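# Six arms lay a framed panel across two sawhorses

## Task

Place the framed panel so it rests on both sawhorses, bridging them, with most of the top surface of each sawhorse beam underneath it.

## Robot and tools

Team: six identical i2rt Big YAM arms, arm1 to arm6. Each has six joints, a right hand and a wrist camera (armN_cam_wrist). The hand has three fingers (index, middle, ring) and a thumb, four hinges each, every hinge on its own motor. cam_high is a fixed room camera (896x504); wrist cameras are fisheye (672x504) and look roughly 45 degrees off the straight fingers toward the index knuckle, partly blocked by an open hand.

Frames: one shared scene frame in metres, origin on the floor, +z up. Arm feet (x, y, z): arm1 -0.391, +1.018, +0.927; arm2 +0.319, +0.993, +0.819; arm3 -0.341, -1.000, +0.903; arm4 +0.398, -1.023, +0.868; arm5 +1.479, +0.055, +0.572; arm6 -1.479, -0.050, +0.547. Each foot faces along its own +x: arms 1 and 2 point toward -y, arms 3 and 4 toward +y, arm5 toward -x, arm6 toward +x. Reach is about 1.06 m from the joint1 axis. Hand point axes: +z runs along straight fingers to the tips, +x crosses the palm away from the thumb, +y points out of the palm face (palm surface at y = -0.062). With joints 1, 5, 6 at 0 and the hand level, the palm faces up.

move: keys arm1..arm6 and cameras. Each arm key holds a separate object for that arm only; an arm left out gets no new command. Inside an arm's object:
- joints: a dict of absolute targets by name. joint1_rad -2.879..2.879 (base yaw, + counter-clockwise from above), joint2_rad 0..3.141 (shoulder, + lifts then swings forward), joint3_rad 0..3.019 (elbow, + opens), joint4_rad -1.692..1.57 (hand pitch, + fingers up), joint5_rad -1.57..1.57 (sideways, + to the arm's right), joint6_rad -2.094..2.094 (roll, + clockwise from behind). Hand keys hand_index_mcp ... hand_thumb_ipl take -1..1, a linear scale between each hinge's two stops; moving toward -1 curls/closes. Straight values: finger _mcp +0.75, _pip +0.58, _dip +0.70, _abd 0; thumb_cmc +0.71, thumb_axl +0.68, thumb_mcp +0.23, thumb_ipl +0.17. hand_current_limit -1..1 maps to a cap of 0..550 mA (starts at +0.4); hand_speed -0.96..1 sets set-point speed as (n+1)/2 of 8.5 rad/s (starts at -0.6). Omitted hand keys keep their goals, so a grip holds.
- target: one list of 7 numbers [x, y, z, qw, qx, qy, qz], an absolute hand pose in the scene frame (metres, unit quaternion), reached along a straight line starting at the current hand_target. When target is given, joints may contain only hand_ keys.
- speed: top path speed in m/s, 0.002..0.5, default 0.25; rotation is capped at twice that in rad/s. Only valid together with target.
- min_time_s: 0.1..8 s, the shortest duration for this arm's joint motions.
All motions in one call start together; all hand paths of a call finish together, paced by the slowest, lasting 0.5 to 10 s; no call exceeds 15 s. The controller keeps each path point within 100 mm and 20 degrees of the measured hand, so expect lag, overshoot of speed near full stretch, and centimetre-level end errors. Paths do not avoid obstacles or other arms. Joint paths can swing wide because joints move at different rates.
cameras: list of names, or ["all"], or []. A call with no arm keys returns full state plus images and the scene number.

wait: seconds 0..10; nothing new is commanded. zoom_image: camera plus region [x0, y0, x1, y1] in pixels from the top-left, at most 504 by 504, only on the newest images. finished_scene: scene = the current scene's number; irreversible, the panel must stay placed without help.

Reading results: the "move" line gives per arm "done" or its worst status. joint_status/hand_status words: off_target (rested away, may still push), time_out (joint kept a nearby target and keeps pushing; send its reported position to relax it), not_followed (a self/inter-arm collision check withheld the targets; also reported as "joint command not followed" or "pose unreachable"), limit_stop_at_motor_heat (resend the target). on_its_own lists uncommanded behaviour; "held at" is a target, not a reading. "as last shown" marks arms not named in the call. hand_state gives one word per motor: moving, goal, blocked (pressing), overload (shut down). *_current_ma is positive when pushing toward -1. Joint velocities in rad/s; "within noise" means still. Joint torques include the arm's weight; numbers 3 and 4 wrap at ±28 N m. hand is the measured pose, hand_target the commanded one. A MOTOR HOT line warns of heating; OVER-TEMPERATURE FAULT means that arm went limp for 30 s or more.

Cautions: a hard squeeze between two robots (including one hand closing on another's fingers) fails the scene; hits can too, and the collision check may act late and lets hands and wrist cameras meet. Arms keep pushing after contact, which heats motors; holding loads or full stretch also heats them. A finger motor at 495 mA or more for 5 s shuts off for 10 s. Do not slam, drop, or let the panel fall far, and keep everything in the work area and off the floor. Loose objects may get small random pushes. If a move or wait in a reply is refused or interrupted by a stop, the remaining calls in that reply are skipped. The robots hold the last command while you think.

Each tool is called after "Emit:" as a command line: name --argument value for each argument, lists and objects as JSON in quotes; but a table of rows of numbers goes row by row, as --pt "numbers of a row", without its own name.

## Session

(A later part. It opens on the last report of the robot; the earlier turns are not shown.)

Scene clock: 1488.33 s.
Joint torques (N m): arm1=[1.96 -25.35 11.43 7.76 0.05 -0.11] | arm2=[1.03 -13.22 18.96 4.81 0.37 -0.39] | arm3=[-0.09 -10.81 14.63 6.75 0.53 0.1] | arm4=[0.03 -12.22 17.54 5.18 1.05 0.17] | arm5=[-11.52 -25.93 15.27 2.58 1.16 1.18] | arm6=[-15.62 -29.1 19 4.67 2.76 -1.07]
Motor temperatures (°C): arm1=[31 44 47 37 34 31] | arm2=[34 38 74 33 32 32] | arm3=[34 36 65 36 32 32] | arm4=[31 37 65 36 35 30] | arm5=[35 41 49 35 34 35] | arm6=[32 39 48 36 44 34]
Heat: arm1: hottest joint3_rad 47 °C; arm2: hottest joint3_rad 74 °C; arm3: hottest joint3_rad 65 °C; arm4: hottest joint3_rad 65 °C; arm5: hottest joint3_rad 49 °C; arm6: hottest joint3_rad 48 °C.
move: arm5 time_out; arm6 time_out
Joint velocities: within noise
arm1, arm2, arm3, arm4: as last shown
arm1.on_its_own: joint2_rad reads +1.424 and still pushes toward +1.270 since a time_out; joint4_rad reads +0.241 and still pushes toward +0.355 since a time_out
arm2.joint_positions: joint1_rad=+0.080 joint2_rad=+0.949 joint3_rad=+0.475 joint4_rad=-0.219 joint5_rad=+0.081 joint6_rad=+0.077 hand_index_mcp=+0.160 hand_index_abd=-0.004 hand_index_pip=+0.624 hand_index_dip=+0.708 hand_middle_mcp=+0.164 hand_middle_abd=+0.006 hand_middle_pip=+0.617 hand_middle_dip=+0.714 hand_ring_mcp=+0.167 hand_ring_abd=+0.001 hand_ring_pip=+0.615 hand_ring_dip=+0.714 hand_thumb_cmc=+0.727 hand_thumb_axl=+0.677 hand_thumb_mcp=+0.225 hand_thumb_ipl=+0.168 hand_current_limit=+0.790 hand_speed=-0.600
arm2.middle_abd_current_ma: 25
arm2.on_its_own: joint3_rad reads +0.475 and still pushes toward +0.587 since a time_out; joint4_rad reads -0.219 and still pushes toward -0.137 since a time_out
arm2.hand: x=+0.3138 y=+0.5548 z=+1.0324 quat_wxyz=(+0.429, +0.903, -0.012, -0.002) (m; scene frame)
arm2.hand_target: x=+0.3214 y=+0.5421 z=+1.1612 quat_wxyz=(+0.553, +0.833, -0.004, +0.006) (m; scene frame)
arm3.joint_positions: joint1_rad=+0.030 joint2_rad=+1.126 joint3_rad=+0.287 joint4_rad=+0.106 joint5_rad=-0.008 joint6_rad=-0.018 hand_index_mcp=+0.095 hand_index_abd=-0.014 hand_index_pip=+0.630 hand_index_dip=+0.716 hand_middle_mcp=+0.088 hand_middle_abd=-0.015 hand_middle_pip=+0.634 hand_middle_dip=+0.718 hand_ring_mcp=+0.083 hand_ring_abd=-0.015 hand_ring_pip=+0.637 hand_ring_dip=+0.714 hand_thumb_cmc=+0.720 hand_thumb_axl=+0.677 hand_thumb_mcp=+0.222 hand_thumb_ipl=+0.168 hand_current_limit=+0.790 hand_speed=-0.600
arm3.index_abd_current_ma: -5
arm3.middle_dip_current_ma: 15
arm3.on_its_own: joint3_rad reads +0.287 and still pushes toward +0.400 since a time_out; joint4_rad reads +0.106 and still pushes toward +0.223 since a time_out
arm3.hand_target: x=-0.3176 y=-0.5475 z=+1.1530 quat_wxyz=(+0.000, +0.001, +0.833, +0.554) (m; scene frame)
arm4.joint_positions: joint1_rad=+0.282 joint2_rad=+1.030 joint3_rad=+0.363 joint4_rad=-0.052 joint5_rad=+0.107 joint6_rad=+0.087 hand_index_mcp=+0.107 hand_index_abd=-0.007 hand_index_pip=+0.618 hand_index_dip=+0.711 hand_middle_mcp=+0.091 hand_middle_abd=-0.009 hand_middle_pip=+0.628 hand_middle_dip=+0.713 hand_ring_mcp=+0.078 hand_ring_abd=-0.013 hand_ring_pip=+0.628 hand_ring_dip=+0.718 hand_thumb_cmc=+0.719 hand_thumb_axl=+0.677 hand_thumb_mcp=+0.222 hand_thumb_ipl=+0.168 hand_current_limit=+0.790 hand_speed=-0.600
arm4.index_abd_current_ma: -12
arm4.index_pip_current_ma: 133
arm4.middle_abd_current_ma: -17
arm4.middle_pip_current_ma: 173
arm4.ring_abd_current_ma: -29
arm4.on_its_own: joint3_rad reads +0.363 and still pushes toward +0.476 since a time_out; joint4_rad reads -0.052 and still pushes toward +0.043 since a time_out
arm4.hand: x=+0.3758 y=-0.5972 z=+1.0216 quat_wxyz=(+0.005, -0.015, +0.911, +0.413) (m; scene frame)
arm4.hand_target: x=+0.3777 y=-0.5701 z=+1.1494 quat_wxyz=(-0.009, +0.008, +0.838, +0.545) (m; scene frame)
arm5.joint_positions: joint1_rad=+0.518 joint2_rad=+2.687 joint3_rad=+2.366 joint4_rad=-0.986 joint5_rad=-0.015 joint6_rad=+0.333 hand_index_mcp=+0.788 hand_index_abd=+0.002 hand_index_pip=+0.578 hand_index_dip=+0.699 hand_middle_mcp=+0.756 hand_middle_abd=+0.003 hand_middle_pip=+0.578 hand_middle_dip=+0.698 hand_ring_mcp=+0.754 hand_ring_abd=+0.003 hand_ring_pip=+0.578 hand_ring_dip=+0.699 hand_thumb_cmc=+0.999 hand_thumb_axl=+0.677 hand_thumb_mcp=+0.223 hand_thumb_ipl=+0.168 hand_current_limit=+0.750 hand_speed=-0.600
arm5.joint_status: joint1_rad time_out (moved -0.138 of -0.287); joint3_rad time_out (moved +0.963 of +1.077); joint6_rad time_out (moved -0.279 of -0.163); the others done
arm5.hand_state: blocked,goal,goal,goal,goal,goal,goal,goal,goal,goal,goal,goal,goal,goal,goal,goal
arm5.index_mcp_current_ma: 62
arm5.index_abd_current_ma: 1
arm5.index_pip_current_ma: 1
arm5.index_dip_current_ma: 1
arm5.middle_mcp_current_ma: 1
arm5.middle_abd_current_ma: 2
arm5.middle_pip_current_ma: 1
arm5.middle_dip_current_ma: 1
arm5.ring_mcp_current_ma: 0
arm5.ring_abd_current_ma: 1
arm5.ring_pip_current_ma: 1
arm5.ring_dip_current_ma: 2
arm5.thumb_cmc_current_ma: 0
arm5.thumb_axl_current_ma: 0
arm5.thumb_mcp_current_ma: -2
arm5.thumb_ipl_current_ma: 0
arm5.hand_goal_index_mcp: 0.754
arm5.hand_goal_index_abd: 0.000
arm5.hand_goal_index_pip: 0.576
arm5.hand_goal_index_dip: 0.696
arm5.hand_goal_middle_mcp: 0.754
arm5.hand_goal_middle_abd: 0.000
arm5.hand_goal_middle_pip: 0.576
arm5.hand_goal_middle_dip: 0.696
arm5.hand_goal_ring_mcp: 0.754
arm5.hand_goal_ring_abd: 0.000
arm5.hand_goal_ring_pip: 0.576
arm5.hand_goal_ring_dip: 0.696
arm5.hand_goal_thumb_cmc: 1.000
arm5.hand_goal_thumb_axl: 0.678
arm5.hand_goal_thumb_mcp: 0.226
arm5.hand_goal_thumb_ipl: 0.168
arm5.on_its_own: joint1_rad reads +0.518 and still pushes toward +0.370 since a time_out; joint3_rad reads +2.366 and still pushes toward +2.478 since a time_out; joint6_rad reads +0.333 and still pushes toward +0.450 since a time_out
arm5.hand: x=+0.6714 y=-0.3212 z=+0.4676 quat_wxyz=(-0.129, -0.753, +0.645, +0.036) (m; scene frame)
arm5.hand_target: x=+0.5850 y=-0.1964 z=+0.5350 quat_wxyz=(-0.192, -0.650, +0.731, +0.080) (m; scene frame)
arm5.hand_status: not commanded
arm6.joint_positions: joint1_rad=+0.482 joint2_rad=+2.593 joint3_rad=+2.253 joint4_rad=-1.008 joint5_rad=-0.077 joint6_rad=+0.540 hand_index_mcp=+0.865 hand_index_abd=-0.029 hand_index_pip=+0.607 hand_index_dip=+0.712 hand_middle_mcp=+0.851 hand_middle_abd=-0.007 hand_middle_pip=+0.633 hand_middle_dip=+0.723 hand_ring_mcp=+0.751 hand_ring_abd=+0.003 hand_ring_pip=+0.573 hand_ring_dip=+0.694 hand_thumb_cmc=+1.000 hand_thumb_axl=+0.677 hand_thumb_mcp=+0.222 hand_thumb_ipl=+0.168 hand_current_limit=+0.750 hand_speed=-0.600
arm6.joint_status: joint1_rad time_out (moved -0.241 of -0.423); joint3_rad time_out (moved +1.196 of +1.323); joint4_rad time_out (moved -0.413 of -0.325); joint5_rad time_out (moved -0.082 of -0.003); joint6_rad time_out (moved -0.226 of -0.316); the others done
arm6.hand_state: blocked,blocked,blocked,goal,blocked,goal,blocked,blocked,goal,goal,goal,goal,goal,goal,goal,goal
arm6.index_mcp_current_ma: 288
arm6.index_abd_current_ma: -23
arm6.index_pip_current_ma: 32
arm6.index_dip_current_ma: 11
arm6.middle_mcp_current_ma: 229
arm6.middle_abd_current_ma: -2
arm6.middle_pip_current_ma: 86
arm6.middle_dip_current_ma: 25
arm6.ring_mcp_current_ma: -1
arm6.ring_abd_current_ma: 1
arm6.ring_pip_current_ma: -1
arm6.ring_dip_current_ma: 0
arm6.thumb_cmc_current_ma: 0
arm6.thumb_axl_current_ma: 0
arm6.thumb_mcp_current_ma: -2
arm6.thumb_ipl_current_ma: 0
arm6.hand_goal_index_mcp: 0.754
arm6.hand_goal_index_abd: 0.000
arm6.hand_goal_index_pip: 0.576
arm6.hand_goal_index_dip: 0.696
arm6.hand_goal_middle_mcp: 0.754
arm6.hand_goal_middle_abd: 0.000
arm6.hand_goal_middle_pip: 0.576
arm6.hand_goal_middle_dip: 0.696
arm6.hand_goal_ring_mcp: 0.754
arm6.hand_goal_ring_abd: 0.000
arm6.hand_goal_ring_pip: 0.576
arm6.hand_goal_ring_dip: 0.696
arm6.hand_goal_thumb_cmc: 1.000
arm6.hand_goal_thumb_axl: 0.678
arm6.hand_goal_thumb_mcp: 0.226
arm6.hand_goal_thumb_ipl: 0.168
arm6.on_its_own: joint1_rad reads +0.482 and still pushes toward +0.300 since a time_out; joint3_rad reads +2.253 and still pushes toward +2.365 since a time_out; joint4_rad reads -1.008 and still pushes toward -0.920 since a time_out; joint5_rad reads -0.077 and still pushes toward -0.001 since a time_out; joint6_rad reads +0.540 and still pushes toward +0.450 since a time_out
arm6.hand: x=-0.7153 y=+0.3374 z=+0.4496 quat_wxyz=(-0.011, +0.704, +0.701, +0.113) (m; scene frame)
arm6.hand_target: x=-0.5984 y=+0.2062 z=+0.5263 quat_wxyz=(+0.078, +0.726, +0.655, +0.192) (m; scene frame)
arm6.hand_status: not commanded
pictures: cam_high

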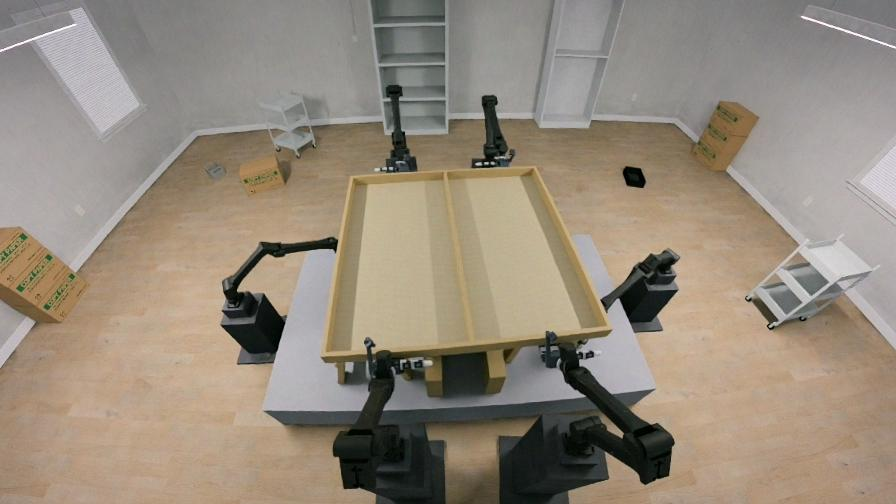

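Emit:
move --arm5 '{"joints": {"joint1_rad": 0.55, "joint2_rad": 2.09, "joint3_rad": 1.08, "joint4_rad": -0.57, "joint5_rad": 0.015, "joint6_rad": 0.5}, "min_time_s": 2.5}' --arm6 '{"joints": {"joint1_rad": 0.5, "joint2_rad": 2.014, "joint3_rad": 1.05, "joint4_rad": -0.588, "joint5_rad": 0.002, "joint6_rad": 0.55}, "min_time_s": 2.5}' --cameras '[]'

Emit:
move --arm1 '{"joints": {"joint2_rad": 1.47, "joint3_rad": 0.51, "joint4_rad": 0.43}, "min_time_s": 5}' --arm2 '{"joints": {"joint2_rad": 0.99, "joint3_rad": 0.49, "joint4_rad": -0.04}, "min_time_s": 5}' --arm3 '{"joints": {"joint2_rad": 1.26, "joint3_rad": 0.34, "joint4_rad": 0.35}, "min_time_s": 5}' --arm4 '{"joints": {"joint2_rad": 1.12, "joint3_rad": 0.40, "joint4_rad": 0.16}, "min_time_s": 5}' --cameras '["cam_high"]'

Scene clock: 1524.03 s.
Joint torques (N m): arm1=[2.02 -25.29 11.4 7.77 0.05 -0.1] | arm2=[0.62 -12.81 19.03 4.75 0.36 -0.37] | arm3=[-0.03 -10.87 14.68 6.63 0.52 0.09] | arm4=[-0.03 -12.16 17.55 5.15 1.04 0.17] | arm5=[0.09 -16.03 2.93 0.28 0.06 0.27] | arm6=[0.44 -18.2 4.85 0.47 0.16 0.12]
Motor temperatures (°C): arm1=[31 44 47 37 33 31] | arm2=[34 38 75 33 32 32] | arm3=[34 36 66 36 32 32] | arm4=[31 38 66 36 35 30] | arm5=[36 44 50 35 34 36] | arm6=[33 39 50 36 51 34]
Heat: arm1: hottest joint3_rad 47 °C; arm2: hottest joint3_rad 75 °C; arm3: hottest joint3_rad 66 °C; arm4: hottest joint3_rad 66 °C; arm5: hottest joint3_rad 50 °C; arm6: hottest joint5_rad 51 °C.
move: arm5 done; arm6 done
Joint velocities: within noise
arm1, arm2, arm3, arm4: as last shown
arm1.on_its_own: joint2_rad reads +1.424 and still pushes toward +1.270 since a time_out; joint4_rad reads +0.241 and still pushes toward +0.355 since a time_out
arm2.on_its_own: joint3_rad reads +0.475 and still pushes toward +0.587 since a time_out; joint4_rad reads -0.219 and still pushes toward -0.137 since a time_out
arm3.on_its_own: joint3_rad reads +0.287 and still pushes toward +0.400 since a time_out; joint4_rad reads +0.106 and still pushes toward +0.223 since a time_out
arm4.on_its_own: joint3_rad reads +0.363 and still pushes toward +0.476 since a time_out; joint4_rad reads -0.052 and still pushes toward +0.043 since a time_out
arm5.joint_positions: joint1_rad=+0.542 joint2_rad=+2.096 joint3_rad=+1.093 joint4_rad=-0.571 joint5_rad=+0.016 joint6_rad=+0.489 hand_index_mcp=+0.751 hand_index_abd=-0.001 hand_index_pip=+0.574 hand_index_dip=+0.693 hand_middle_mcp=+0.751 hand_middle_abd=+0.001 hand_middle_pip=+0.573 hand_middle_dip=+0.695 hand_ring_mcp=+0.732 hand_ring_abd=-0.004 hand_ring_pip=+0.562 hand_ring_dip=+0.689 hand_thumb_cmc=+1.000 hand_thumb_axl=+0.677 hand_thumb_mcp=+0.223 hand_thumb_ipl=+0.168 hand_current_limit=+0.750 hand_speed=-0.600
arm5.joint_status: all done
arm5.hand_state: goal,goal,goal,goal,goal,goal,goal,goal,blocked,goal,goal,goal,goal,goal,goal,goal
arm5.index_mcp_current_ma: -2
arm5.index_abd_current_ma: 0
arm5.index_pip_current_ma: -1
arm5.index_dip_current_ma: -1
arm5.middle_mcp_current_ma: -2
arm5.middle_abd_current_ma: 0
arm5.middle_pip_current_ma: -1
arm5.middle_dip_current_ma: 0
arm5.ring_mcp_current_ma: -32
arm5.ring_abd_current_ma: -2
arm5.ring_pip_current_ma: -15
arm5.ring_dip_current_ma: -6
arm5.thumb_cmc_current_ma: 0
arm5.thumb_axl_current_ma: 0
arm5.thumb_mcp_current_ma: -2
arm5.thumb_ipl_current_ma: 0
arm5.hand_goal_index_mcp: 0.754
arm5.hand_goal_index_abd: 0.000
arm5.hand_goal_index_pip: 0.576
arm5.hand_goal_index_dip: 0.696
arm5.hand_goal_middle_mcp: 0.754
arm5.hand_goal_middle_abd: 0.000
arm5.hand_goal_middle_pip: 0.576
arm5.hand_goal_middle_dip: 0.696
arm5.hand_goal_ring_mcp: 0.754
arm5.hand_goal_ring_abd: 0.000
arm5.hand_goal_ring_pip: 0.576
arm5.hand_goal_ring_dip: 0.696
arm5.hand_goal_thumb_cmc: 1.000
arm5.hand_goal_thumb_axl: 0.678
arm5.hand_goal_thumb_mcp: 0.226
arm5.hand_goal_thumb_ipl: 0.168
arm5.hand: x=+0.9781 y=-0.1560 z=+0.4277 quat_wxyz=(+0.000, -0.715, +0.699, +0.001) (m; scene frame)
arm5.hand_target: x=+0.9850 y=-0.1563 z=+0.4274 quat_wxyz=(+0.003, -0.714, +0.700, +0.000) (m; scene frame)
arm5.hand_status: not commanded
arm6.joint_positions: joint1_rad=+0.489 joint2_rad=+2.018 joint3_rad=+1.057 joint4_rad=-0.596 joint5_rad=+0.001 joint6_rad=+0.538 hand_index_mcp=+0.751 hand_index_abd=-0.003 hand_index_pip=+0.573 hand_index_dip=+0.693 hand_middle_mcp=+0.751 hand_middle_abd=-0.002 hand_middle_pip=+0.574 hand_middle_dip=+0.696 hand_ring_mcp=+0.743 hand_ring_abd=-0.002 hand_ring_pip=+0.570 hand_ring_dip=+0.692 hand_thumb_cmc=+1.000 hand_thumb_axl=+0.677 hand_thumb_mcp=+0.222 hand_thumb_ipl=+0.168 hand_current_limit=+0.750 hand_speed=-0.600
arm6.joint_status: all done
arm6.hand_state: goal,goal,goal,goal,goal,goal,goal,goal,goal,goal,goal,goal,goal,goal,goal,goal
arm6.index_mcp_current_ma: -1
arm6.index_abd_current_ma: -1
arm6.index_pip_current_ma: -1
arm6.index_dip_current_ma: -1
arm6.middle_mcp_current_ma: -1
arm6.middle_abd_current_ma: 0
arm6.middle_pip_current_ma: 0
arm6.middle_dip_current_ma: 0
arm6.ring_mcp_current_ma: -6
arm6.ring_abd_current_ma: 0
arm6.ring_pip_current_ma: -2
arm6.ring_dip_current_ma: -1
arm6.thumb_cmc_current_ma: 0
arm6.thumb_axl_current_ma: 0
arm6.thumb_mcp_current_ma: -2
arm6.thumb_ipl_current_ma: 0
arm6.hand_goal_index_mcp: 0.754
arm6.hand_goal_index_abd: 0.000
arm6.hand_goal_index_pip: 0.576
arm6.hand_goal_index_dip: 0.696
arm6.hand_goal_middle_mcp: 0.754
arm6.hand_goal_middle_abd: 0.000
arm6.hand_goal_middle_pip: 0.576
arm6.hand_goal_middle_dip: 0.696
arm6.hand_goal_ring_mcp: 0.754
arm6.hand_goal_ring_abd: 0.000
arm6.hand_goal_ring_pip: 0.576
arm6.hand_goal_ring_dip: 0.696
arm6.hand_goal_thumb_cmc: 1.000
arm6.hand_goal_thumb_axl: 0.678
arm6.hand_goal_thumb_mcp: 0.226
arm6.hand_goal_thumb_ipl: 0.168
arm6.hand: x=-0.9911 y=+0.1648 z=+0.4246 quat_wxyz=(+0.000, +0.708, +0.706, +0.002) (m; scene frame)
arm6.hand_target: x=-0.9946 y=+0.1684 z=+0.4253 quat_wxyz=(+0.001, +0.709, +0.706, +0.005) (m; scene frame)
arm6.hand_status: not commanded
pictures: none
No camera images: "cameras" was empty.

Scene clock: 1532.83 s.
Joint torques (N m): arm1=[1.96 -14.97 10.17 7.35 0.24 -0.05] | arm2=[0.85 -7.47 13.04 4.52 0.37 -0.24] | arm3=[0.21 -5.83 10.02 5.01 0.43 0.15] | arm4=[0.03 -7.3 10.56 4.82 0.62 0.18] | arm5=[0.15 -15.97 2.92 0.29 0.07 0.27] | arm6=[0.5 -18.14 4.86 0.47 0.16 0.12]
Motor temperatures (°C): arm1=[31 44 48 37 33 31] | arm2=[34 38 73 33 32 32] | arm3=[34 36 64 36 32 32] | arm4=[31 37 65 36 34 30] | arm5=[36 43 49 35 34 35] | arm6=[33 39 48 35 48 33]
Heat: arm1: hottest joint3_rad 48 °C; arm2: hottest joint3_rad 73 °C; arm3: hottest joint3_rad 64 °C; arm4: hottest joint3_rad 65 °C; arm5: hottest joint3_rad 49 °C; arm6: hottest joint3_rad 48 °C.
move: arm1 time_out; arm2 time_out; arm3 time_out; arm4 time_out
Joint velocities: within noise
arm1.joint_positions: joint1_rad=+0.029 joint2_rad=+1.499 joint3_rad=+0.446 joint4_rad=+0.327 joint5_rad=+0.104 joint6_rad=+0.099 hand_index_mcp=+0.141 hand_index_abd=+0.008 hand_index_pip=+0.612 hand_index_dip=+0.705 hand_middle_mcp=+0.146 hand_middle_abd=+0.008 hand_middle_pip=+0.606 hand_middle_dip=+0.705 hand_ring_mcp=+0.148 hand_ring_abd=+0.003 hand_ring_pip=+0.604 hand_ring_dip=+0.705 hand_thumb_cmc=+0.722 hand_thumb_axl=+0.677 hand_thumb_mcp=+0.224 hand_thumb_ipl=+0.168 hand_current_limit=+0.790 hand_speed=-0.600
arm1.joint_status: joint4_rad time_out (moved +0.086 of +0.189); the others done
arm1.hand_state: blocked,goal,blocked,goal,blocked,goal,blocked,goal,blocked,goal,blocked,goal,goal,goal,goal,goal
arm1.index_mcp_current_ma: 492
arm1.index_abd_current_ma: 13
arm1.index_pip_current_ma: 104
arm1.index_dip_current_ma: 19
arm1.middle_mcp_current_ma: 492
arm1.middle_abd_current_ma: 13
arm1.middle_pip_current_ma: 83
arm1.middle_dip_current_ma: 19
arm1.ring_mcp_current_ma: 492
arm1.ring_abd_current_ma: 5
arm1.ring_pip_current_ma: 76
arm1.ring_dip_current_ma: 19
arm1.thumb_cmc_current_ma: 17
arm1.thumb_axl_current_ma: -1
arm1.thumb_mcp_current_ma: -5
arm1.thumb_ipl_current_ma: 0
arm1.hand_goal_index_mcp: -0.030
arm1.hand_goal_index_abd: 0.000
arm1.hand_goal_index_pip: 0.576
arm1.hand_goal_index_dip: 0.696
arm1.hand_goal_middle_mcp: -0.030
arm1.hand_goal_middle_abd: 0.000
arm1.hand_goal_middle_pip: 0.576
arm1.hand_goal_middle_dip: 0.696
arm1.hand_goal_ring_mcp: -0.030
arm1.hand_goal_ring_abd: 0.000
arm1.hand_goal_ring_pip: 0.576
arm1.hand_goal_ring_dip: 0.696
arm1.hand_goal_thumb_cmc: 0.714
arm1.hand_goal_thumb_axl: 0.678
arm1.hand_goal_thumb_mcp: 0.226
arm1.hand_goal_thumb_ipl: 0.168
arm1.on_its_own: joint4_rad reads +0.327 and still pushes toward +0.430 since a time_out
arm1.hand: x=-0.3785 y=+0.5277 z=+1.0096 quat_wxyz=(+0.414, +0.910, -0.007, -0.007) (m; scene frame)
arm1.hand_target: x=-0.3666 y=+0.4944 z=+1.0783 quat_wxyz=(+0.500, +0.866, +0.000, +0.002) (m; scene frame)
arm1.hand_status: not commanded
arm2.joint_positions: joint1_rad=+0.082 joint2_rad=+1.007 joint3_rad=+0.444 joint4_rad=-0.112 joint5_rad=+0.081 joint6_rad=+0.063 hand_index_mcp=+0.143 hand_index_abd=-0.005 hand_index_pip=+0.617 hand_index_dip=+0.708 hand_middle_mcp=+0.142 hand_middle_abd=+0.001 hand_middle_pip=+0.613 hand_middle_dip=+0.710 hand_ring_mcp=+0.141 hand_ring_abd=-0.001 hand_ring_pip=+0.612 hand_ring_dip=+0.711 hand_thumb_cmc=+0.727 hand_thumb_axl=+0.677 hand_thumb_mcp=+0.225 hand_thumb_ipl=+0.168 hand_current_limit=+0.790 hand_speed=-0.600
arm2.joint_status: joint4_rad time_out (moved +0.107 of +0.179); the others done
arm2.hand_state: blocked,goal,blocked,goal,blocked,goal,blocked,goal,blocked,goal,blocked,goal,goal,goal,goal,goal
arm2.index_mcp_current_ma: 492
arm2.index_abd_current_ma: -21
arm2.index_pip_current_ma: 206
arm2.index_dip_current_ma: 59
arm2.middle_mcp_current_ma: 492
arm2.middle_abd_current_ma: 2
arm2.middle_pip_current_ma: 185
arm2.middle_dip_current_ma: 68
arm2.ring_mcp_current_ma: 492
arm2.ring_abd_current_ma: -4
arm2.ring_pip_current_ma: 178
arm2.ring_dip_current_ma: 74
arm2.thumb_cmc_current_ma: 68
arm2.thumb_axl_current_ma: -4
arm2.thumb_mcp_current_ma: -8
arm2.thumb_ipl_current_ma: -2
arm2.hand_goal_index_mcp: -0.030
arm2.hand_goal_index_abd: 0.000
arm2.hand_goal_index_pip: 0.576
arm2.hand_goal_index_dip: 0.696
arm2.hand_goal_middle_mcp: -0.030
arm2.hand_goal_middle_abd: 0.000
arm2.hand_goal_middle_pip: 0.576
arm2.hand_goal_middle_dip: 0.696
arm2.hand_goal_ring_mcp: -0.030
arm2.hand_goal_ring_abd: 0.000
arm2.hand_goal_ring_pip: 0.576
arm2.hand_goal_ring_dip: 0.696
arm2.hand_goal_thumb_cmc: 0.714
arm2.hand_goal_thumb_axl: 0.678
arm2.hand_goal_thumb_mcp: 0.226
arm2.hand_goal_thumb_ipl: 0.168
arm2.on_its_own: joint4_rad reads -0.112 and still pushes toward -0.040 since a time_out; hand_middle_mcp moved -0.021 toward your old target -0.030; hand_ring_mcp moved -0.026 toward your old target -0.030
arm2.hand: x=+0.3163 y=+0.5493 z=+1.0162 quat_wxyz=(+0.436, +0.900, -0.005, -0.003) (m; scene frame)
arm2.hand_target: x=+0.3222 y=+0.5338 z=+1.0686 quat_wxyz=(+0.496, +0.868, +0.000, +0.000) (m; scene frame)
arm2.hand_status: not commanded
arm3.joint_positions: joint1_rad=+0.030 joint2_rad=+1.278 joint3_rad=+0.279 joint4_rad=+0.276 joint5_rad=-0.006 joint6_rad=-0.022 hand_index_mcp=+0.025 hand_index_abd=-0.008 hand_index_pip=+0.602 hand_index_dip=+0.708 hand_middle_mcp=+0.022 hand_middle_abd=-0.005 hand_middle_pip=+0.601 hand_middle_dip=+0.707 hand_ring_mcp=+0.017 hand_ring_abd=-0.003 hand_ring_pip=+0.601 hand_ring_dip=+0.706 hand_thumb_cmc=+0.720 hand_thumb_axl=+0.677 hand_thumb_mcp=+0.222 hand_thumb_ipl=+0.168 hand_current_limit=+0.790 hand_speed=-0.600
arm3.joint_status: joint4_rad time_out (moved +0.170 of +0.244); the others done
arm3.hand_state: blocked,goal,blocked,goal,blocked,goal,blocked,goal,blocked,goal,blocked,goal,goal,goal,goal,goal
arm3.index_mcp_current_ma: 81
arm3.index_abd_current_ma: -2
arm3.index_pip_current_ma: 20
arm3.index_dip_current_ma: 6
arm3.middle_mcp_current_ma: 73
arm3.middle_abd_current_ma: -1
arm3.middle_pip_current_ma: 19
arm3.middle_dip_current_ma: 5
arm3.ring_mcp_current_ma: 63
arm3.ring_abd_current_ma: -1
arm3.ring_pip_current_ma: 19
arm3.ring_dip_current_ma: 4
arm3.thumb_cmc_current_ma: 1
arm3.thumb_axl_current_ma: 0
arm3.thumb_mcp_current_ma: -1
arm3.thumb_ipl_current_ma: 0
arm3.hand_goal_index_mcp: -0.030
arm3.hand_goal_index_abd: 0.000
arm3.hand_goal_index_pip: 0.576
arm3.hand_goal_index_dip: 0.696
arm3.hand_goal_middle_mcp: -0.030
arm3.hand_goal_middle_abd: 0.000
arm3.hand_goal_middle_pip: 0.576
arm3.hand_goal_middle_dip: 0.696
arm3.hand_goal_ring_mcp: -0.030
arm3.hand_goal_ring_abd: 0.000
arm3.hand_goal_ring_pip: 0.576
arm3.hand_goal_ring_dip: 0.696
arm3.hand_goal_thumb_cmc: 0.714
arm3.hand_goal_thumb_axl: 0.678
arm3.hand_goal_thumb_mcp: 0.226
arm3.hand_goal_thumb_ipl: 0.168
arm3.on_its_own: joint4_rad reads +0.276 and still pushes toward +0.350 since a time_out; hand_index_mcp moved -0.070 toward your old target -0.030; hand_middle_mcp moved -0.066 toward your old target -0.030; hand_ring_mcp moved -0.065 toward your old target -0.030
arm3.hand: x=-0.3260 y=-0.5741 z=+0.9971 quat_wxyz=(-0.001, -0.017, +0.910, +0.414) (m; scene frame)
arm3.hand_target: x=-0.3176 y=-0.5448 z=+1.0515 quat_wxyz=(+0.000, +0.001, +0.876, +0.482) (m; scene frame)
arm3.hand_status: not commanded
arm4.joint_positions: joint1_rad=+0.282 joint2_rad=+1.138 joint3_rad=+0.363 joint4_rad=+0.076 joint5_rad=+0.118 joint6_rad=+0.087 hand_index_mcp=+0.067 hand_index_abd=-0.006 hand_index_pip=+0.618 hand_index_dip=+0.711 hand_middle_mcp=+0.056 hand_middle_abd=-0.008 hand_middle_pip=+0.622 hand_middle_dip=+0.713 hand_ring_mcp=+0.050 hand_ring_abd=-0.010 hand_ring_pip=+0.615 hand_ring_dip=+0.714 hand_thumb_cmc=+0.719 hand_thumb_axl=+0.677 hand_thumb_mcp=+0.222 hand_thumb_ipl=+0.168 hand_current_limit=+0.790 hand_speed=-0.600
arm4.joint_status: joint4_rad time_out (moved +0.128 of +0.212); the others done
arm4.hand_state: blocked,goal,blocked,goal,blocked,goal,blocked,goal,blocked,goal,blocked,goal,goal,goal,goal,goal
arm4.index_mcp_current_ma: 402
arm4.index_abd_current_ma: -12
arm4.index_pip_current_ma: 133
arm4.index_dip_current_ma: 38
arm4.middle_mcp_current_ma: 346
arm4.middle_abd_current_ma: -16
arm4.middle_pip_current_ma: 150
arm4.middle_dip_current_ma: 46
arm4.ring_mcp_current_ma: 317
arm4.ring_abd_current_ma: -21
arm4.ring_pip_current_ma: 121
arm4.ring_dip_current_ma: 48
arm4.thumb_cmc_current_ma: 11
arm4.thumb_axl_current_ma: -1
arm4.thumb_mcp_current_ma: -9
arm4.thumb_ipl_current_ma: 0
arm4.hand_goal_index_mcp: -0.030
arm4.hand_goal_index_abd: 0.000
arm4.hand_goal_index_pip: 0.576
arm4.hand_goal_index_dip: 0.696
arm4.hand_goal_middle_mcp: -0.030
arm4.hand_goal_middle_abd: 0.000
arm4.hand_goal_middle_pip: 0.576
arm4.hand_goal_middle_dip: 0.696
arm4.hand_goal_ring_mcp: -0.030
arm4.hand_goal_ring_abd: 0.000
arm4.hand_goal_ring_pip: 0.576
arm4.hand_goal_ring_dip: 0.696
arm4.hand_goal_thumb_cmc: 0.714
arm4.hand_goal_thumb_axl: 0.678
arm4.hand_goal_thumb_mcp: 0.226
arm4.hand_goal_thumb_ipl: 0.168
arm4.on_its_own: joint4_rad reads +0.076 and still pushes toward +0.160 since a time_out; hand_index_mcp moved -0.039 toward your old target -0.030; hand_middle_mcp moved -0.035 toward your old target -0.030; hand_ring_mcp moved -0.028 toward your old target -0.030
arm4.hand: x=+0.3755 y=-0.5833 z=+1.0088 quat_wxyz=(+0.008, -0.012, +0.906, +0.423) (m; scene frame)
arm4.hand_target: x=+0.3785 y=-0.5653 z=+1.0560 quat_wxyz=(+0.001, +0.003, +0.875, +0.485) (m; scene frame)
arm4.hand_status: not commanded
arm5, arm6: as last shown
pictures: cam_high

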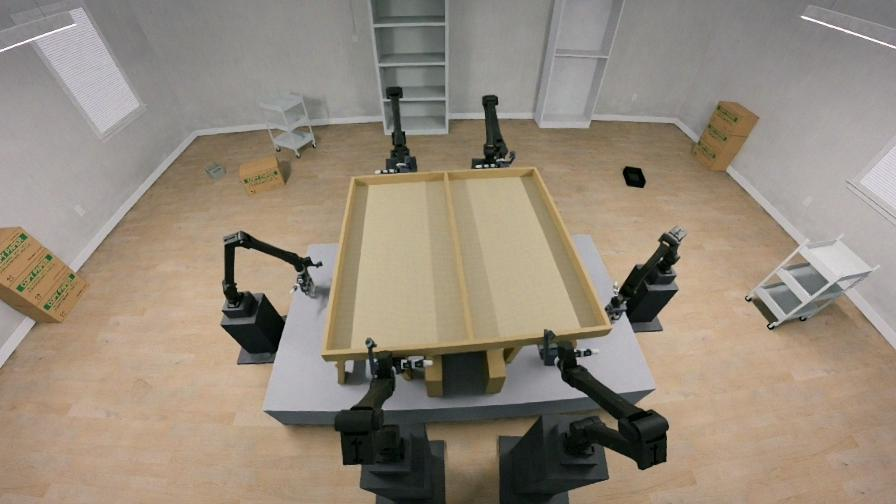

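Emit:
move --arm1 '{"joints": {"joint2_rad": 1.724, "joint3_rad": 0.43, "joint4_rad": 0.57}, "min_time_s": 5}' --arm2 '{"joints": {"joint2_rad": 1.202, "joint3_rad": 0.358, "joint4_rad": 0.169}, "min_time_s": 5}' --arm3 '{"joints": {"joint2_rad": 1.515, "joint3_rad": 0.257, "joint4_rad": 0.535}, "min_time_s": 5}' --arm4 '{"joints": {"joint2_rad": 1.373, "joint3_rad": 0.312, "joint4_rad": 0.362}, "min_time_s": 5}' --cameras '["cam_high", "arm1_cam_wrist", "arm2_cam_wrist", "arm3_cam_wrist", "arm4_cam_wrist"]'

Scene clock: 1549.30 s.
Joint torques (N m): arm1=[1.9 -11.93 3.21 3.85 0.13 0.03] | arm2=[1.14 -6.07 7.88 2.73 0.21 -0.19] | arm3=[-0.44 -1.38 4.18 1.03 1.01 -0.26] | arm4=[-0.03 -6.3 4.7 2.67 0.35 0.13] | arm5=[0.09 -16.03 2.91 0.28 0.06 0.27] | arm6=[0.44 -18.2 4.85 0.47 0.16 0.12]
Motor temperatures (°C): arm1=[31 43 48 36 33 31] | arm2=[34 37 68 33 32 32] | arm3=[34 35 61 35 32 32] | arm4=[31 37 61 35 34 30] | arm5=[35 41 46 35 33 35] | arm6=[32 38 45 35 44 33]
Heat: arm1: hottest joint3_rad 48 °C; arm2: hottest joint3_rad 68 °C; arm3: hottest joint3_rad 61 °C; arm4: hottest joint3_rad 61 °C; arm5: hottest joint3_rad 46 °C; arm6: hottest joint3_rad 45 °C.
move: arm1 done; arm2 done; arm3 done; arm4 done
Joint velocities: within noise
arm1.joint_positions: joint1_rad=+0.029 joint2_rad=+1.700 joint3_rad=+0.446 joint4_rad=+0.550 joint5_rad=+0.106 joint6_rad=+0.090 hand_index_mcp=-0.006 hand_index_abd=+0.003 hand_index_pip=+0.584 hand_index_dip=+0.699 hand_middle_mcp=-0.005 hand_middle_abd=+0.003 hand_middle_pip=+0.583 hand_middle_dip=+0.699 hand_ring_mcp=-0.007 hand_ring_abd=+0.003 hand_ring_pip=+0.584 hand_ring_dip=+0.699 hand_thumb_cmc=+0.722 hand_thumb_axl=+0.677 hand_thumb_mcp=+0.224 hand_thumb_ipl=+0.168 hand_current_limit=+0.790 hand_speed=-0.600
arm1.joint_status: all done
arm1.hand_state: blocked,goal,goal,goal,blocked,goal,goal,goal,blocked,goal,goal,goal,goal,goal,goal,goal
arm1.index_mcp_current_ma: 69
arm1.index_abd_current_ma: 4
arm1.index_pip_current_ma: 17
arm1.index_dip_current_ma: 5
arm1.middle_mcp_current_ma: 70
arm1.middle_abd_current_ma: 4
arm1.middle_pip_current_ma: 15
arm1.middle_dip_current_ma: 5
arm1.ring_mcp_current_ma: 65
arm1.ring_abd_current_ma: 4
arm1.ring_pip_current_ma: 16
arm1.ring_dip_current_ma: 5
arm1.thumb_cmc_current_ma: 17
arm1.thumb_axl_current_ma: -1
arm1.thumb_mcp_current_ma: -5
arm1.thumb_ipl_current_ma: 0
arm1.hand_goal_index_mcp: -0.030
arm1.hand_goal_index_abd: 0.000
arm1.hand_goal_index_pip: 0.576
arm1.hand_goal_index_dip: 0.696
arm1.hand_goal_middle_mcp: -0.030
arm1.hand_goal_middle_abd: 0.000
arm1.hand_goal_middle_pip: 0.576
arm1.hand_goal_middle_dip: 0.696
arm1.hand_goal_ring_mcp: -0.030
arm1.hand_goal_ring_abd: 0.000
arm1.hand_goal_ring_pip: 0.576
arm1.hand_goal_ring_dip: 0.696
arm1.hand_goal_thumb_cmc: 0.714
arm1.hand_goal_thumb_axl: 0.678
arm1.hand_goal_thumb_mcp: 0.226
arm1.hand_goal_thumb_ipl: 0.168
arm1.on_its_own: hand_index_mcp moved -0.147 toward your old target -0.030; hand_middle_mcp moved -0.151 toward your old target -0.030; hand_ring_mcp moved -0.155 toward your old target -0.030
arm1.hand: x=-0.3778 y=+0.5199 z=+0.9679 quat_wxyz=(+0.424, +0.906, -0.005, -0.008) (m; scene frame)
arm1.hand_target: x=-0.3727 y=+0.5275 z=+0.9562 quat_wxyz=(+0.415, +0.910, +0.005, -0.010) (m; scene frame)
arm1.hand_status: not commanded
arm2.joint_positions: joint1_rad=+0.082 joint2_rad=+1.192 joint3_rad=+0.355 joint4_rad=+0.149 joint5_rad=+0.084 joint6_rad=+0.062 hand_index_mcp=-0.007 hand_index_abd=-0.003 hand_index_pip=+0.585 hand_index_dip=+0.700 hand_middle_mcp=-0.006 hand_middle_abd=+0.001 hand_middle_pip=+0.583 hand_middle_dip=+0.699 hand_ring_mcp=-0.005 hand_ring_abd=-0.001 hand_ring_pip=+0.584 hand_ring_dip=+0.700 hand_thumb_cmc=+0.727 hand_thumb_axl=+0.677 hand_thumb_mcp=+0.225 hand_thumb_ipl=+0.168 hand_current_limit=+0.790 hand_speed=-0.600
arm2.joint_status: all done
arm2.hand_state: blocked,goal,goal,goal,blocked,goal,goal,goal,blocked,goal,goal,goal,goal,goal,goal,goal
arm2.index_mcp_current_ma: 119
arm2.index_abd_current_ma: -14
arm2.index_pip_current_ma: 44
arm2.index_dip_current_ma: 18
arm2.middle_mcp_current_ma: 125
arm2.middle_abd_current_ma: 2
arm2.middle_pip_current_ma: 35
arm2.middle_dip_current_ma: 17
arm2.ring_mcp_current_ma: 135
arm2.ring_abd_current_ma: -4
arm2.ring_pip_current_ma: 38
arm2.ring_dip_current_ma: 19
arm2.thumb_cmc_current_ma: 68
arm2.thumb_axl_current_ma: -4
arm2.thumb_mcp_current_ma: -8
arm2.thumb_ipl_current_ma: -2
arm2.hand_goal_index_mcp: -0.030
arm2.hand_goal_index_abd: 0.000
arm2.hand_goal_index_pip: 0.576
arm2.hand_goal_index_dip: 0.696
arm2.hand_goal_middle_mcp: -0.030
arm2.hand_goal_middle_abd: 0.000
arm2.hand_goal_middle_pip: 0.576
arm2.hand_goal_middle_dip: 0.696
arm2.hand_goal_ring_mcp: -0.030
arm2.hand_goal_ring_abd: 0.000
arm2.hand_goal_ring_pip: 0.576
arm2.hand_goal_ring_dip: 0.696
arm2.hand_goal_thumb_cmc: 0.714
arm2.hand_goal_thumb_axl: 0.678
arm2.hand_goal_thumb_mcp: 0.226
arm2.hand_goal_thumb_ipl: 0.168
arm2.on_its_own: hand_index_mcp moved -0.150 toward your old target -0.030; hand_middle_mcp moved -0.149 toward your old target -0.030; hand_ring_mcp moved -0.146 toward your old target -0.030
arm2.hand: x=+0.3158 y=+0.5494 z=+0.9542 quat_wxyz=(+0.431, +0.902, -0.005, -0.005) (m; scene frame)
arm2.hand_target: x=+0.3210 y=+0.5462 z=+0.9566 quat_wxyz=(+0.437, +0.900, +0.003, -0.006) (m; scene frame)
arm2.hand_status: not commanded
arm3.joint_positions: joint1_rad=+0.030 joint2_rad=+1.461 joint3_rad=+0.261 joint4_rad=+0.557 joint5_rad=-0.020 joint6_rad=+0.017 hand_index_mcp=-0.001 hand_index_abd=-0.001 hand_index_pip=+0.588 hand_index_dip=+0.702 hand_middle_mcp=+0.002 hand_middle_abd=+0.002 hand_middle_pip=+0.591 hand_middle_dip=+0.702 hand_ring_mcp=+0.006 hand_ring_abd=+0.003 hand_ring_pip=+0.595 hand_ring_dip=+0.701 hand_thumb_cmc=+0.720 hand_thumb_axl=+0.677 hand_thumb_mcp=+0.222 hand_thumb_ipl=+0.168 hand_current_limit=+0.790 hand_speed=-0.600
arm3.joint_status: all done
arm3.hand_state: blocked,goal,goal,goal,blocked,goal,goal,goal,blocked,goal,goal,goal,goal,goal,goal,goal
arm3.index_mcp_current_ma: 28
arm3.index_abd_current_ma: 0
arm3.index_pip_current_ma: 5
arm3.index_dip_current_ma: 2
arm3.middle_mcp_current_ma: 32
arm3.middle_abd_current_ma: 0
arm3.middle_pip_current_ma: 8
arm3.middle_dip_current_ma: 2
arm3.ring_mcp_current_ma: 39
arm3.ring_abd_current_ma: 0
arm3.ring_pip_current_ma: 12
arm3.ring_dip_current_ma: 1
arm3.thumb_cmc_current_ma: 1
arm3.thumb_axl_current_ma: 0
arm3.thumb_mcp_current_ma: -1
arm3.thumb_ipl_current_ma: 0
arm3.hand_goal_index_mcp: -0.030
arm3.hand_goal_index_abd: 0.000
arm3.hand_goal_index_pip: 0.576
arm3.hand_goal_index_dip: 0.696
arm3.hand_goal_middle_mcp: -0.030
arm3.hand_goal_middle_abd: 0.000
arm3.hand_goal_middle_pip: 0.576
arm3.hand_goal_middle_dip: 0.696
arm3.hand_goal_ring_mcp: -0.030
arm3.hand_goal_ring_abd: 0.000
arm3.hand_goal_ring_pip: 0.576
arm3.hand_goal_ring_dip: 0.696
arm3.hand_goal_thumb_cmc: 0.714
arm3.hand_goal_thumb_axl: 0.678
arm3.hand_goal_thumb_mcp: 0.226
arm3.hand_goal_thumb_ipl: 0.168
arm3.on_its_own: hand_index_mcp moved -0.025 toward your old target -0.030
arm3.hand: x=-0.3253 y=-0.5651 z=+0.9828 quat_wxyz=(-0.015, -0.003, +0.893, +0.449) (m; scene frame)
arm3.hand_target: x=-0.3174 y=-0.5726 z=+0.9545 quat_wxyz=(+0.001, +0.001, +0.910, +0.414) (m; scene frame)
arm3.hand_status: not commanded
arm4.joint_positions: joint1_rad=+0.282 joint2_rad=+1.360 joint3_rad=+0.324 joint4_rad=+0.341 joint5_rad=+0.124 joint6_rad=+0.092 hand_index_mcp=-0.010 hand_index_abd=-0.003 hand_index_pip=+0.584 hand_index_dip=+0.699 hand_middle_mcp=-0.006 hand_middle_abd=-0.003 hand_middle_pip=+0.584 hand_middle_dip=+0.699 hand_ring_mcp=-0.008 hand_ring_abd=-0.003 hand_ring_pip=+0.583 hand_ring_dip=+0.699 hand_thumb_cmc=+0.719 hand_thumb_axl=+0.677 hand_thumb_mcp=+0.222 hand_thumb_ipl=+0.168 hand_current_limit=+0.790 hand_speed=-0.600
arm4.joint_status: all done
arm4.hand_state: blocked,goal,goal,goal,blocked,goal,goal,goal,blocked,goal,goal,goal,goal,goal,goal,goal
arm4.index_mcp_current_ma: 59
arm4.index_abd_current_ma: -6
arm4.index_pip_current_ma: 18
arm4.index_dip_current_ma: 6
arm4.middle_mcp_current_ma: 72
arm4.middle_abd_current_ma: -5
arm4.middle_pip_current_ma: 18
arm4.middle_dip_current_ma: 6
arm4.ring_mcp_current_ma: 67
arm4.ring_abd_current_ma: -5
arm4.ring_pip_current_ma: 15
arm4.ring_dip_current_ma: 6
arm4.thumb_cmc_current_ma: 11
arm4.thumb_axl_current_ma: -1
arm4.thumb_mcp_current_ma: -9
arm4.thumb_ipl_current_ma: 0
arm4.hand_goal_index_mcp: -0.030
arm4.hand_goal_index_abd: 0.000
arm4.hand_goal_index_pip: 0.576
arm4.hand_goal_index_dip: 0.696
arm4.hand_goal_middle_mcp: -0.030
arm4.hand_goal_middle_abd: 0.000
arm4.hand_goal_middle_pip: 0.576
arm4.hand_goal_middle_dip: 0.696
arm4.hand_goal_ring_mcp: -0.030
arm4.hand_goal_ring_abd: 0.000
arm4.hand_goal_ring_pip: 0.576
arm4.hand_goal_ring_dip: 0.696
arm4.hand_goal_thumb_cmc: 0.714
arm4.hand_goal_thumb_axl: 0.678
arm4.hand_goal_thumb_mcp: 0.226
arm4.hand_goal_thumb_ipl: 0.168
arm4.on_its_own: hand_index_mcp moved -0.077 toward your old target -0.030; hand_middle_mcp moved -0.062 toward your old target -0.030; hand_ring_mcp moved -0.058 toward your old target -0.030
arm4.hand: x=+0.3768 y=-0.5772 z=+0.9603 quat_wxyz=(+0.009, -0.009, +0.905, +0.425) (m; scene frame)
arm4.hand_target: x=+0.3825 y=-0.5807 z=+0.9550 quat_wxyz=(+0.011, -0.001, +0.906, +0.423) (m; scene frame)
arm4.hand_status: not commanded
arm5, arm6: as last shown
pictures: arm1_cam_wrist, arm2_cam_wrist, arm3_cam_wrist, arm4_cam_wrist, cam_high
camera_calibration:
arm1_cam_wrist: T_world_to_cam=[[-0.776088, -0.390246, 0.495374, -0.538502], [-0.387063, 0.914933, 0.114367, -0.786809], [-0.497866, -0.102982, -0.861118, 0.824843], [0, 0, 0, 1]] pos_world=[-0.311809, 0.594672, 1.06703]
arm2_cam_wrist: T_world_to_cam=[[-0.790604, -0.331725, 0.514688, -0.0348347], [-0.350679, 0.934339, 0.0635245, -0.519227], [-0.501966, -0.130268, -0.855021, 1.16817], [0, 0, 0, 1]] pos_world=[0.37676, 0.625753, 1.04972]
arm3_cam_wrist: T_world_to_cam=[[0.782716, 0.389396, 0.485517, 0.0303531], [0.467075, -0.883086, -0.0447283, -0.344929], [0.411336, 0.261782, -0.873082, 1.26765], [0, 0, 0, 1]] pos_world=[-0.38408, -0.648269, 1.0766]
arm4_cam_wrist: T_world_to_cam=[[0.786628, 0.398156, 0.471899, -0.484505], [0.432415, -0.90082, 0.0392399, -0.768471], [0.44072, 0.173189, -0.880779, 0.900933], [0, 0, 0, 1]] pos_world=[0.316365, -0.655378, 1.05231]

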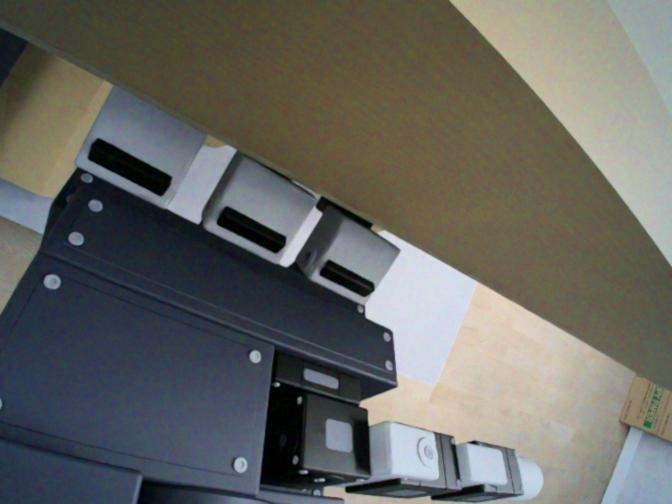

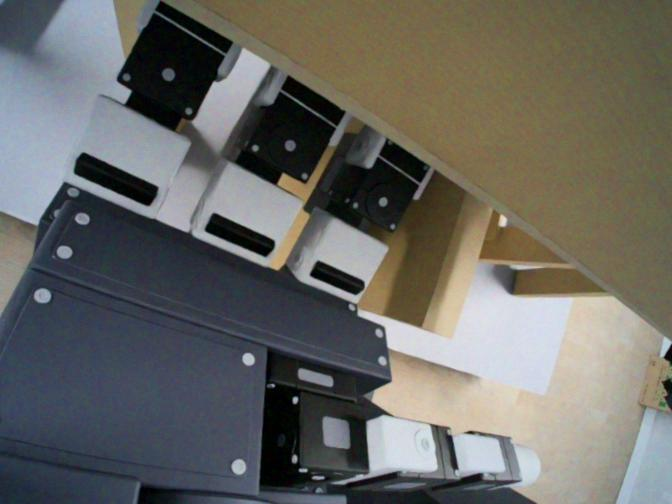

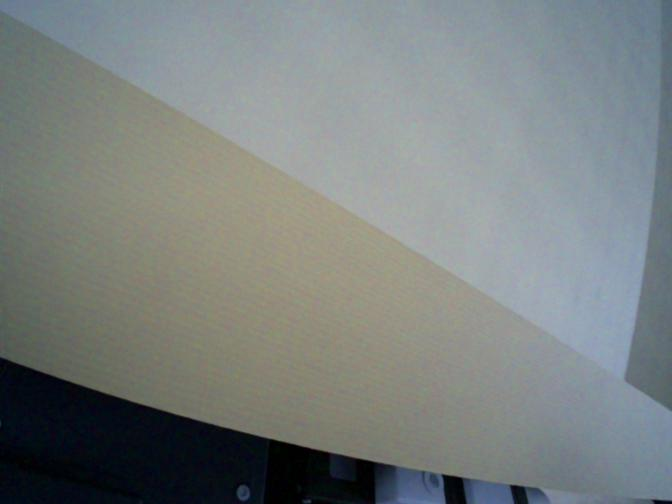

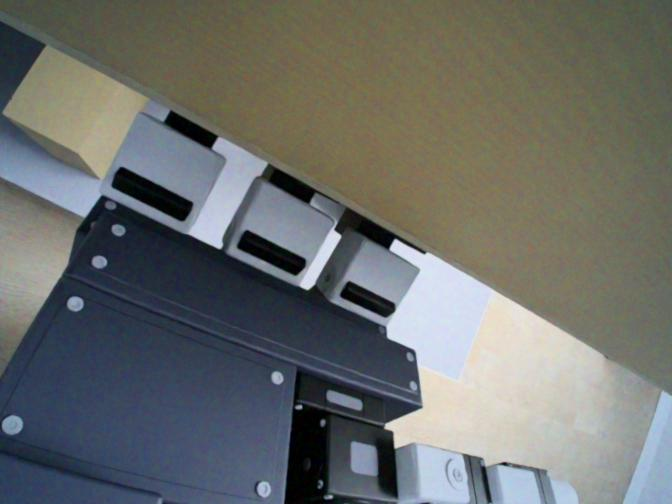

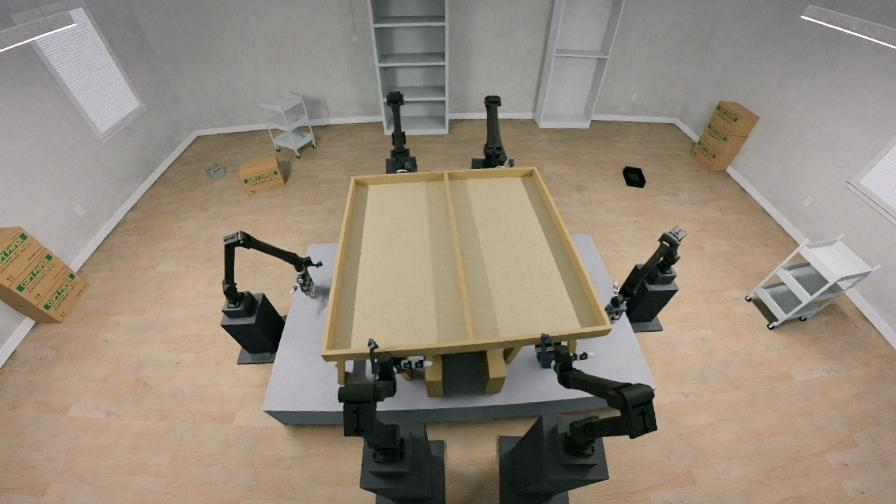

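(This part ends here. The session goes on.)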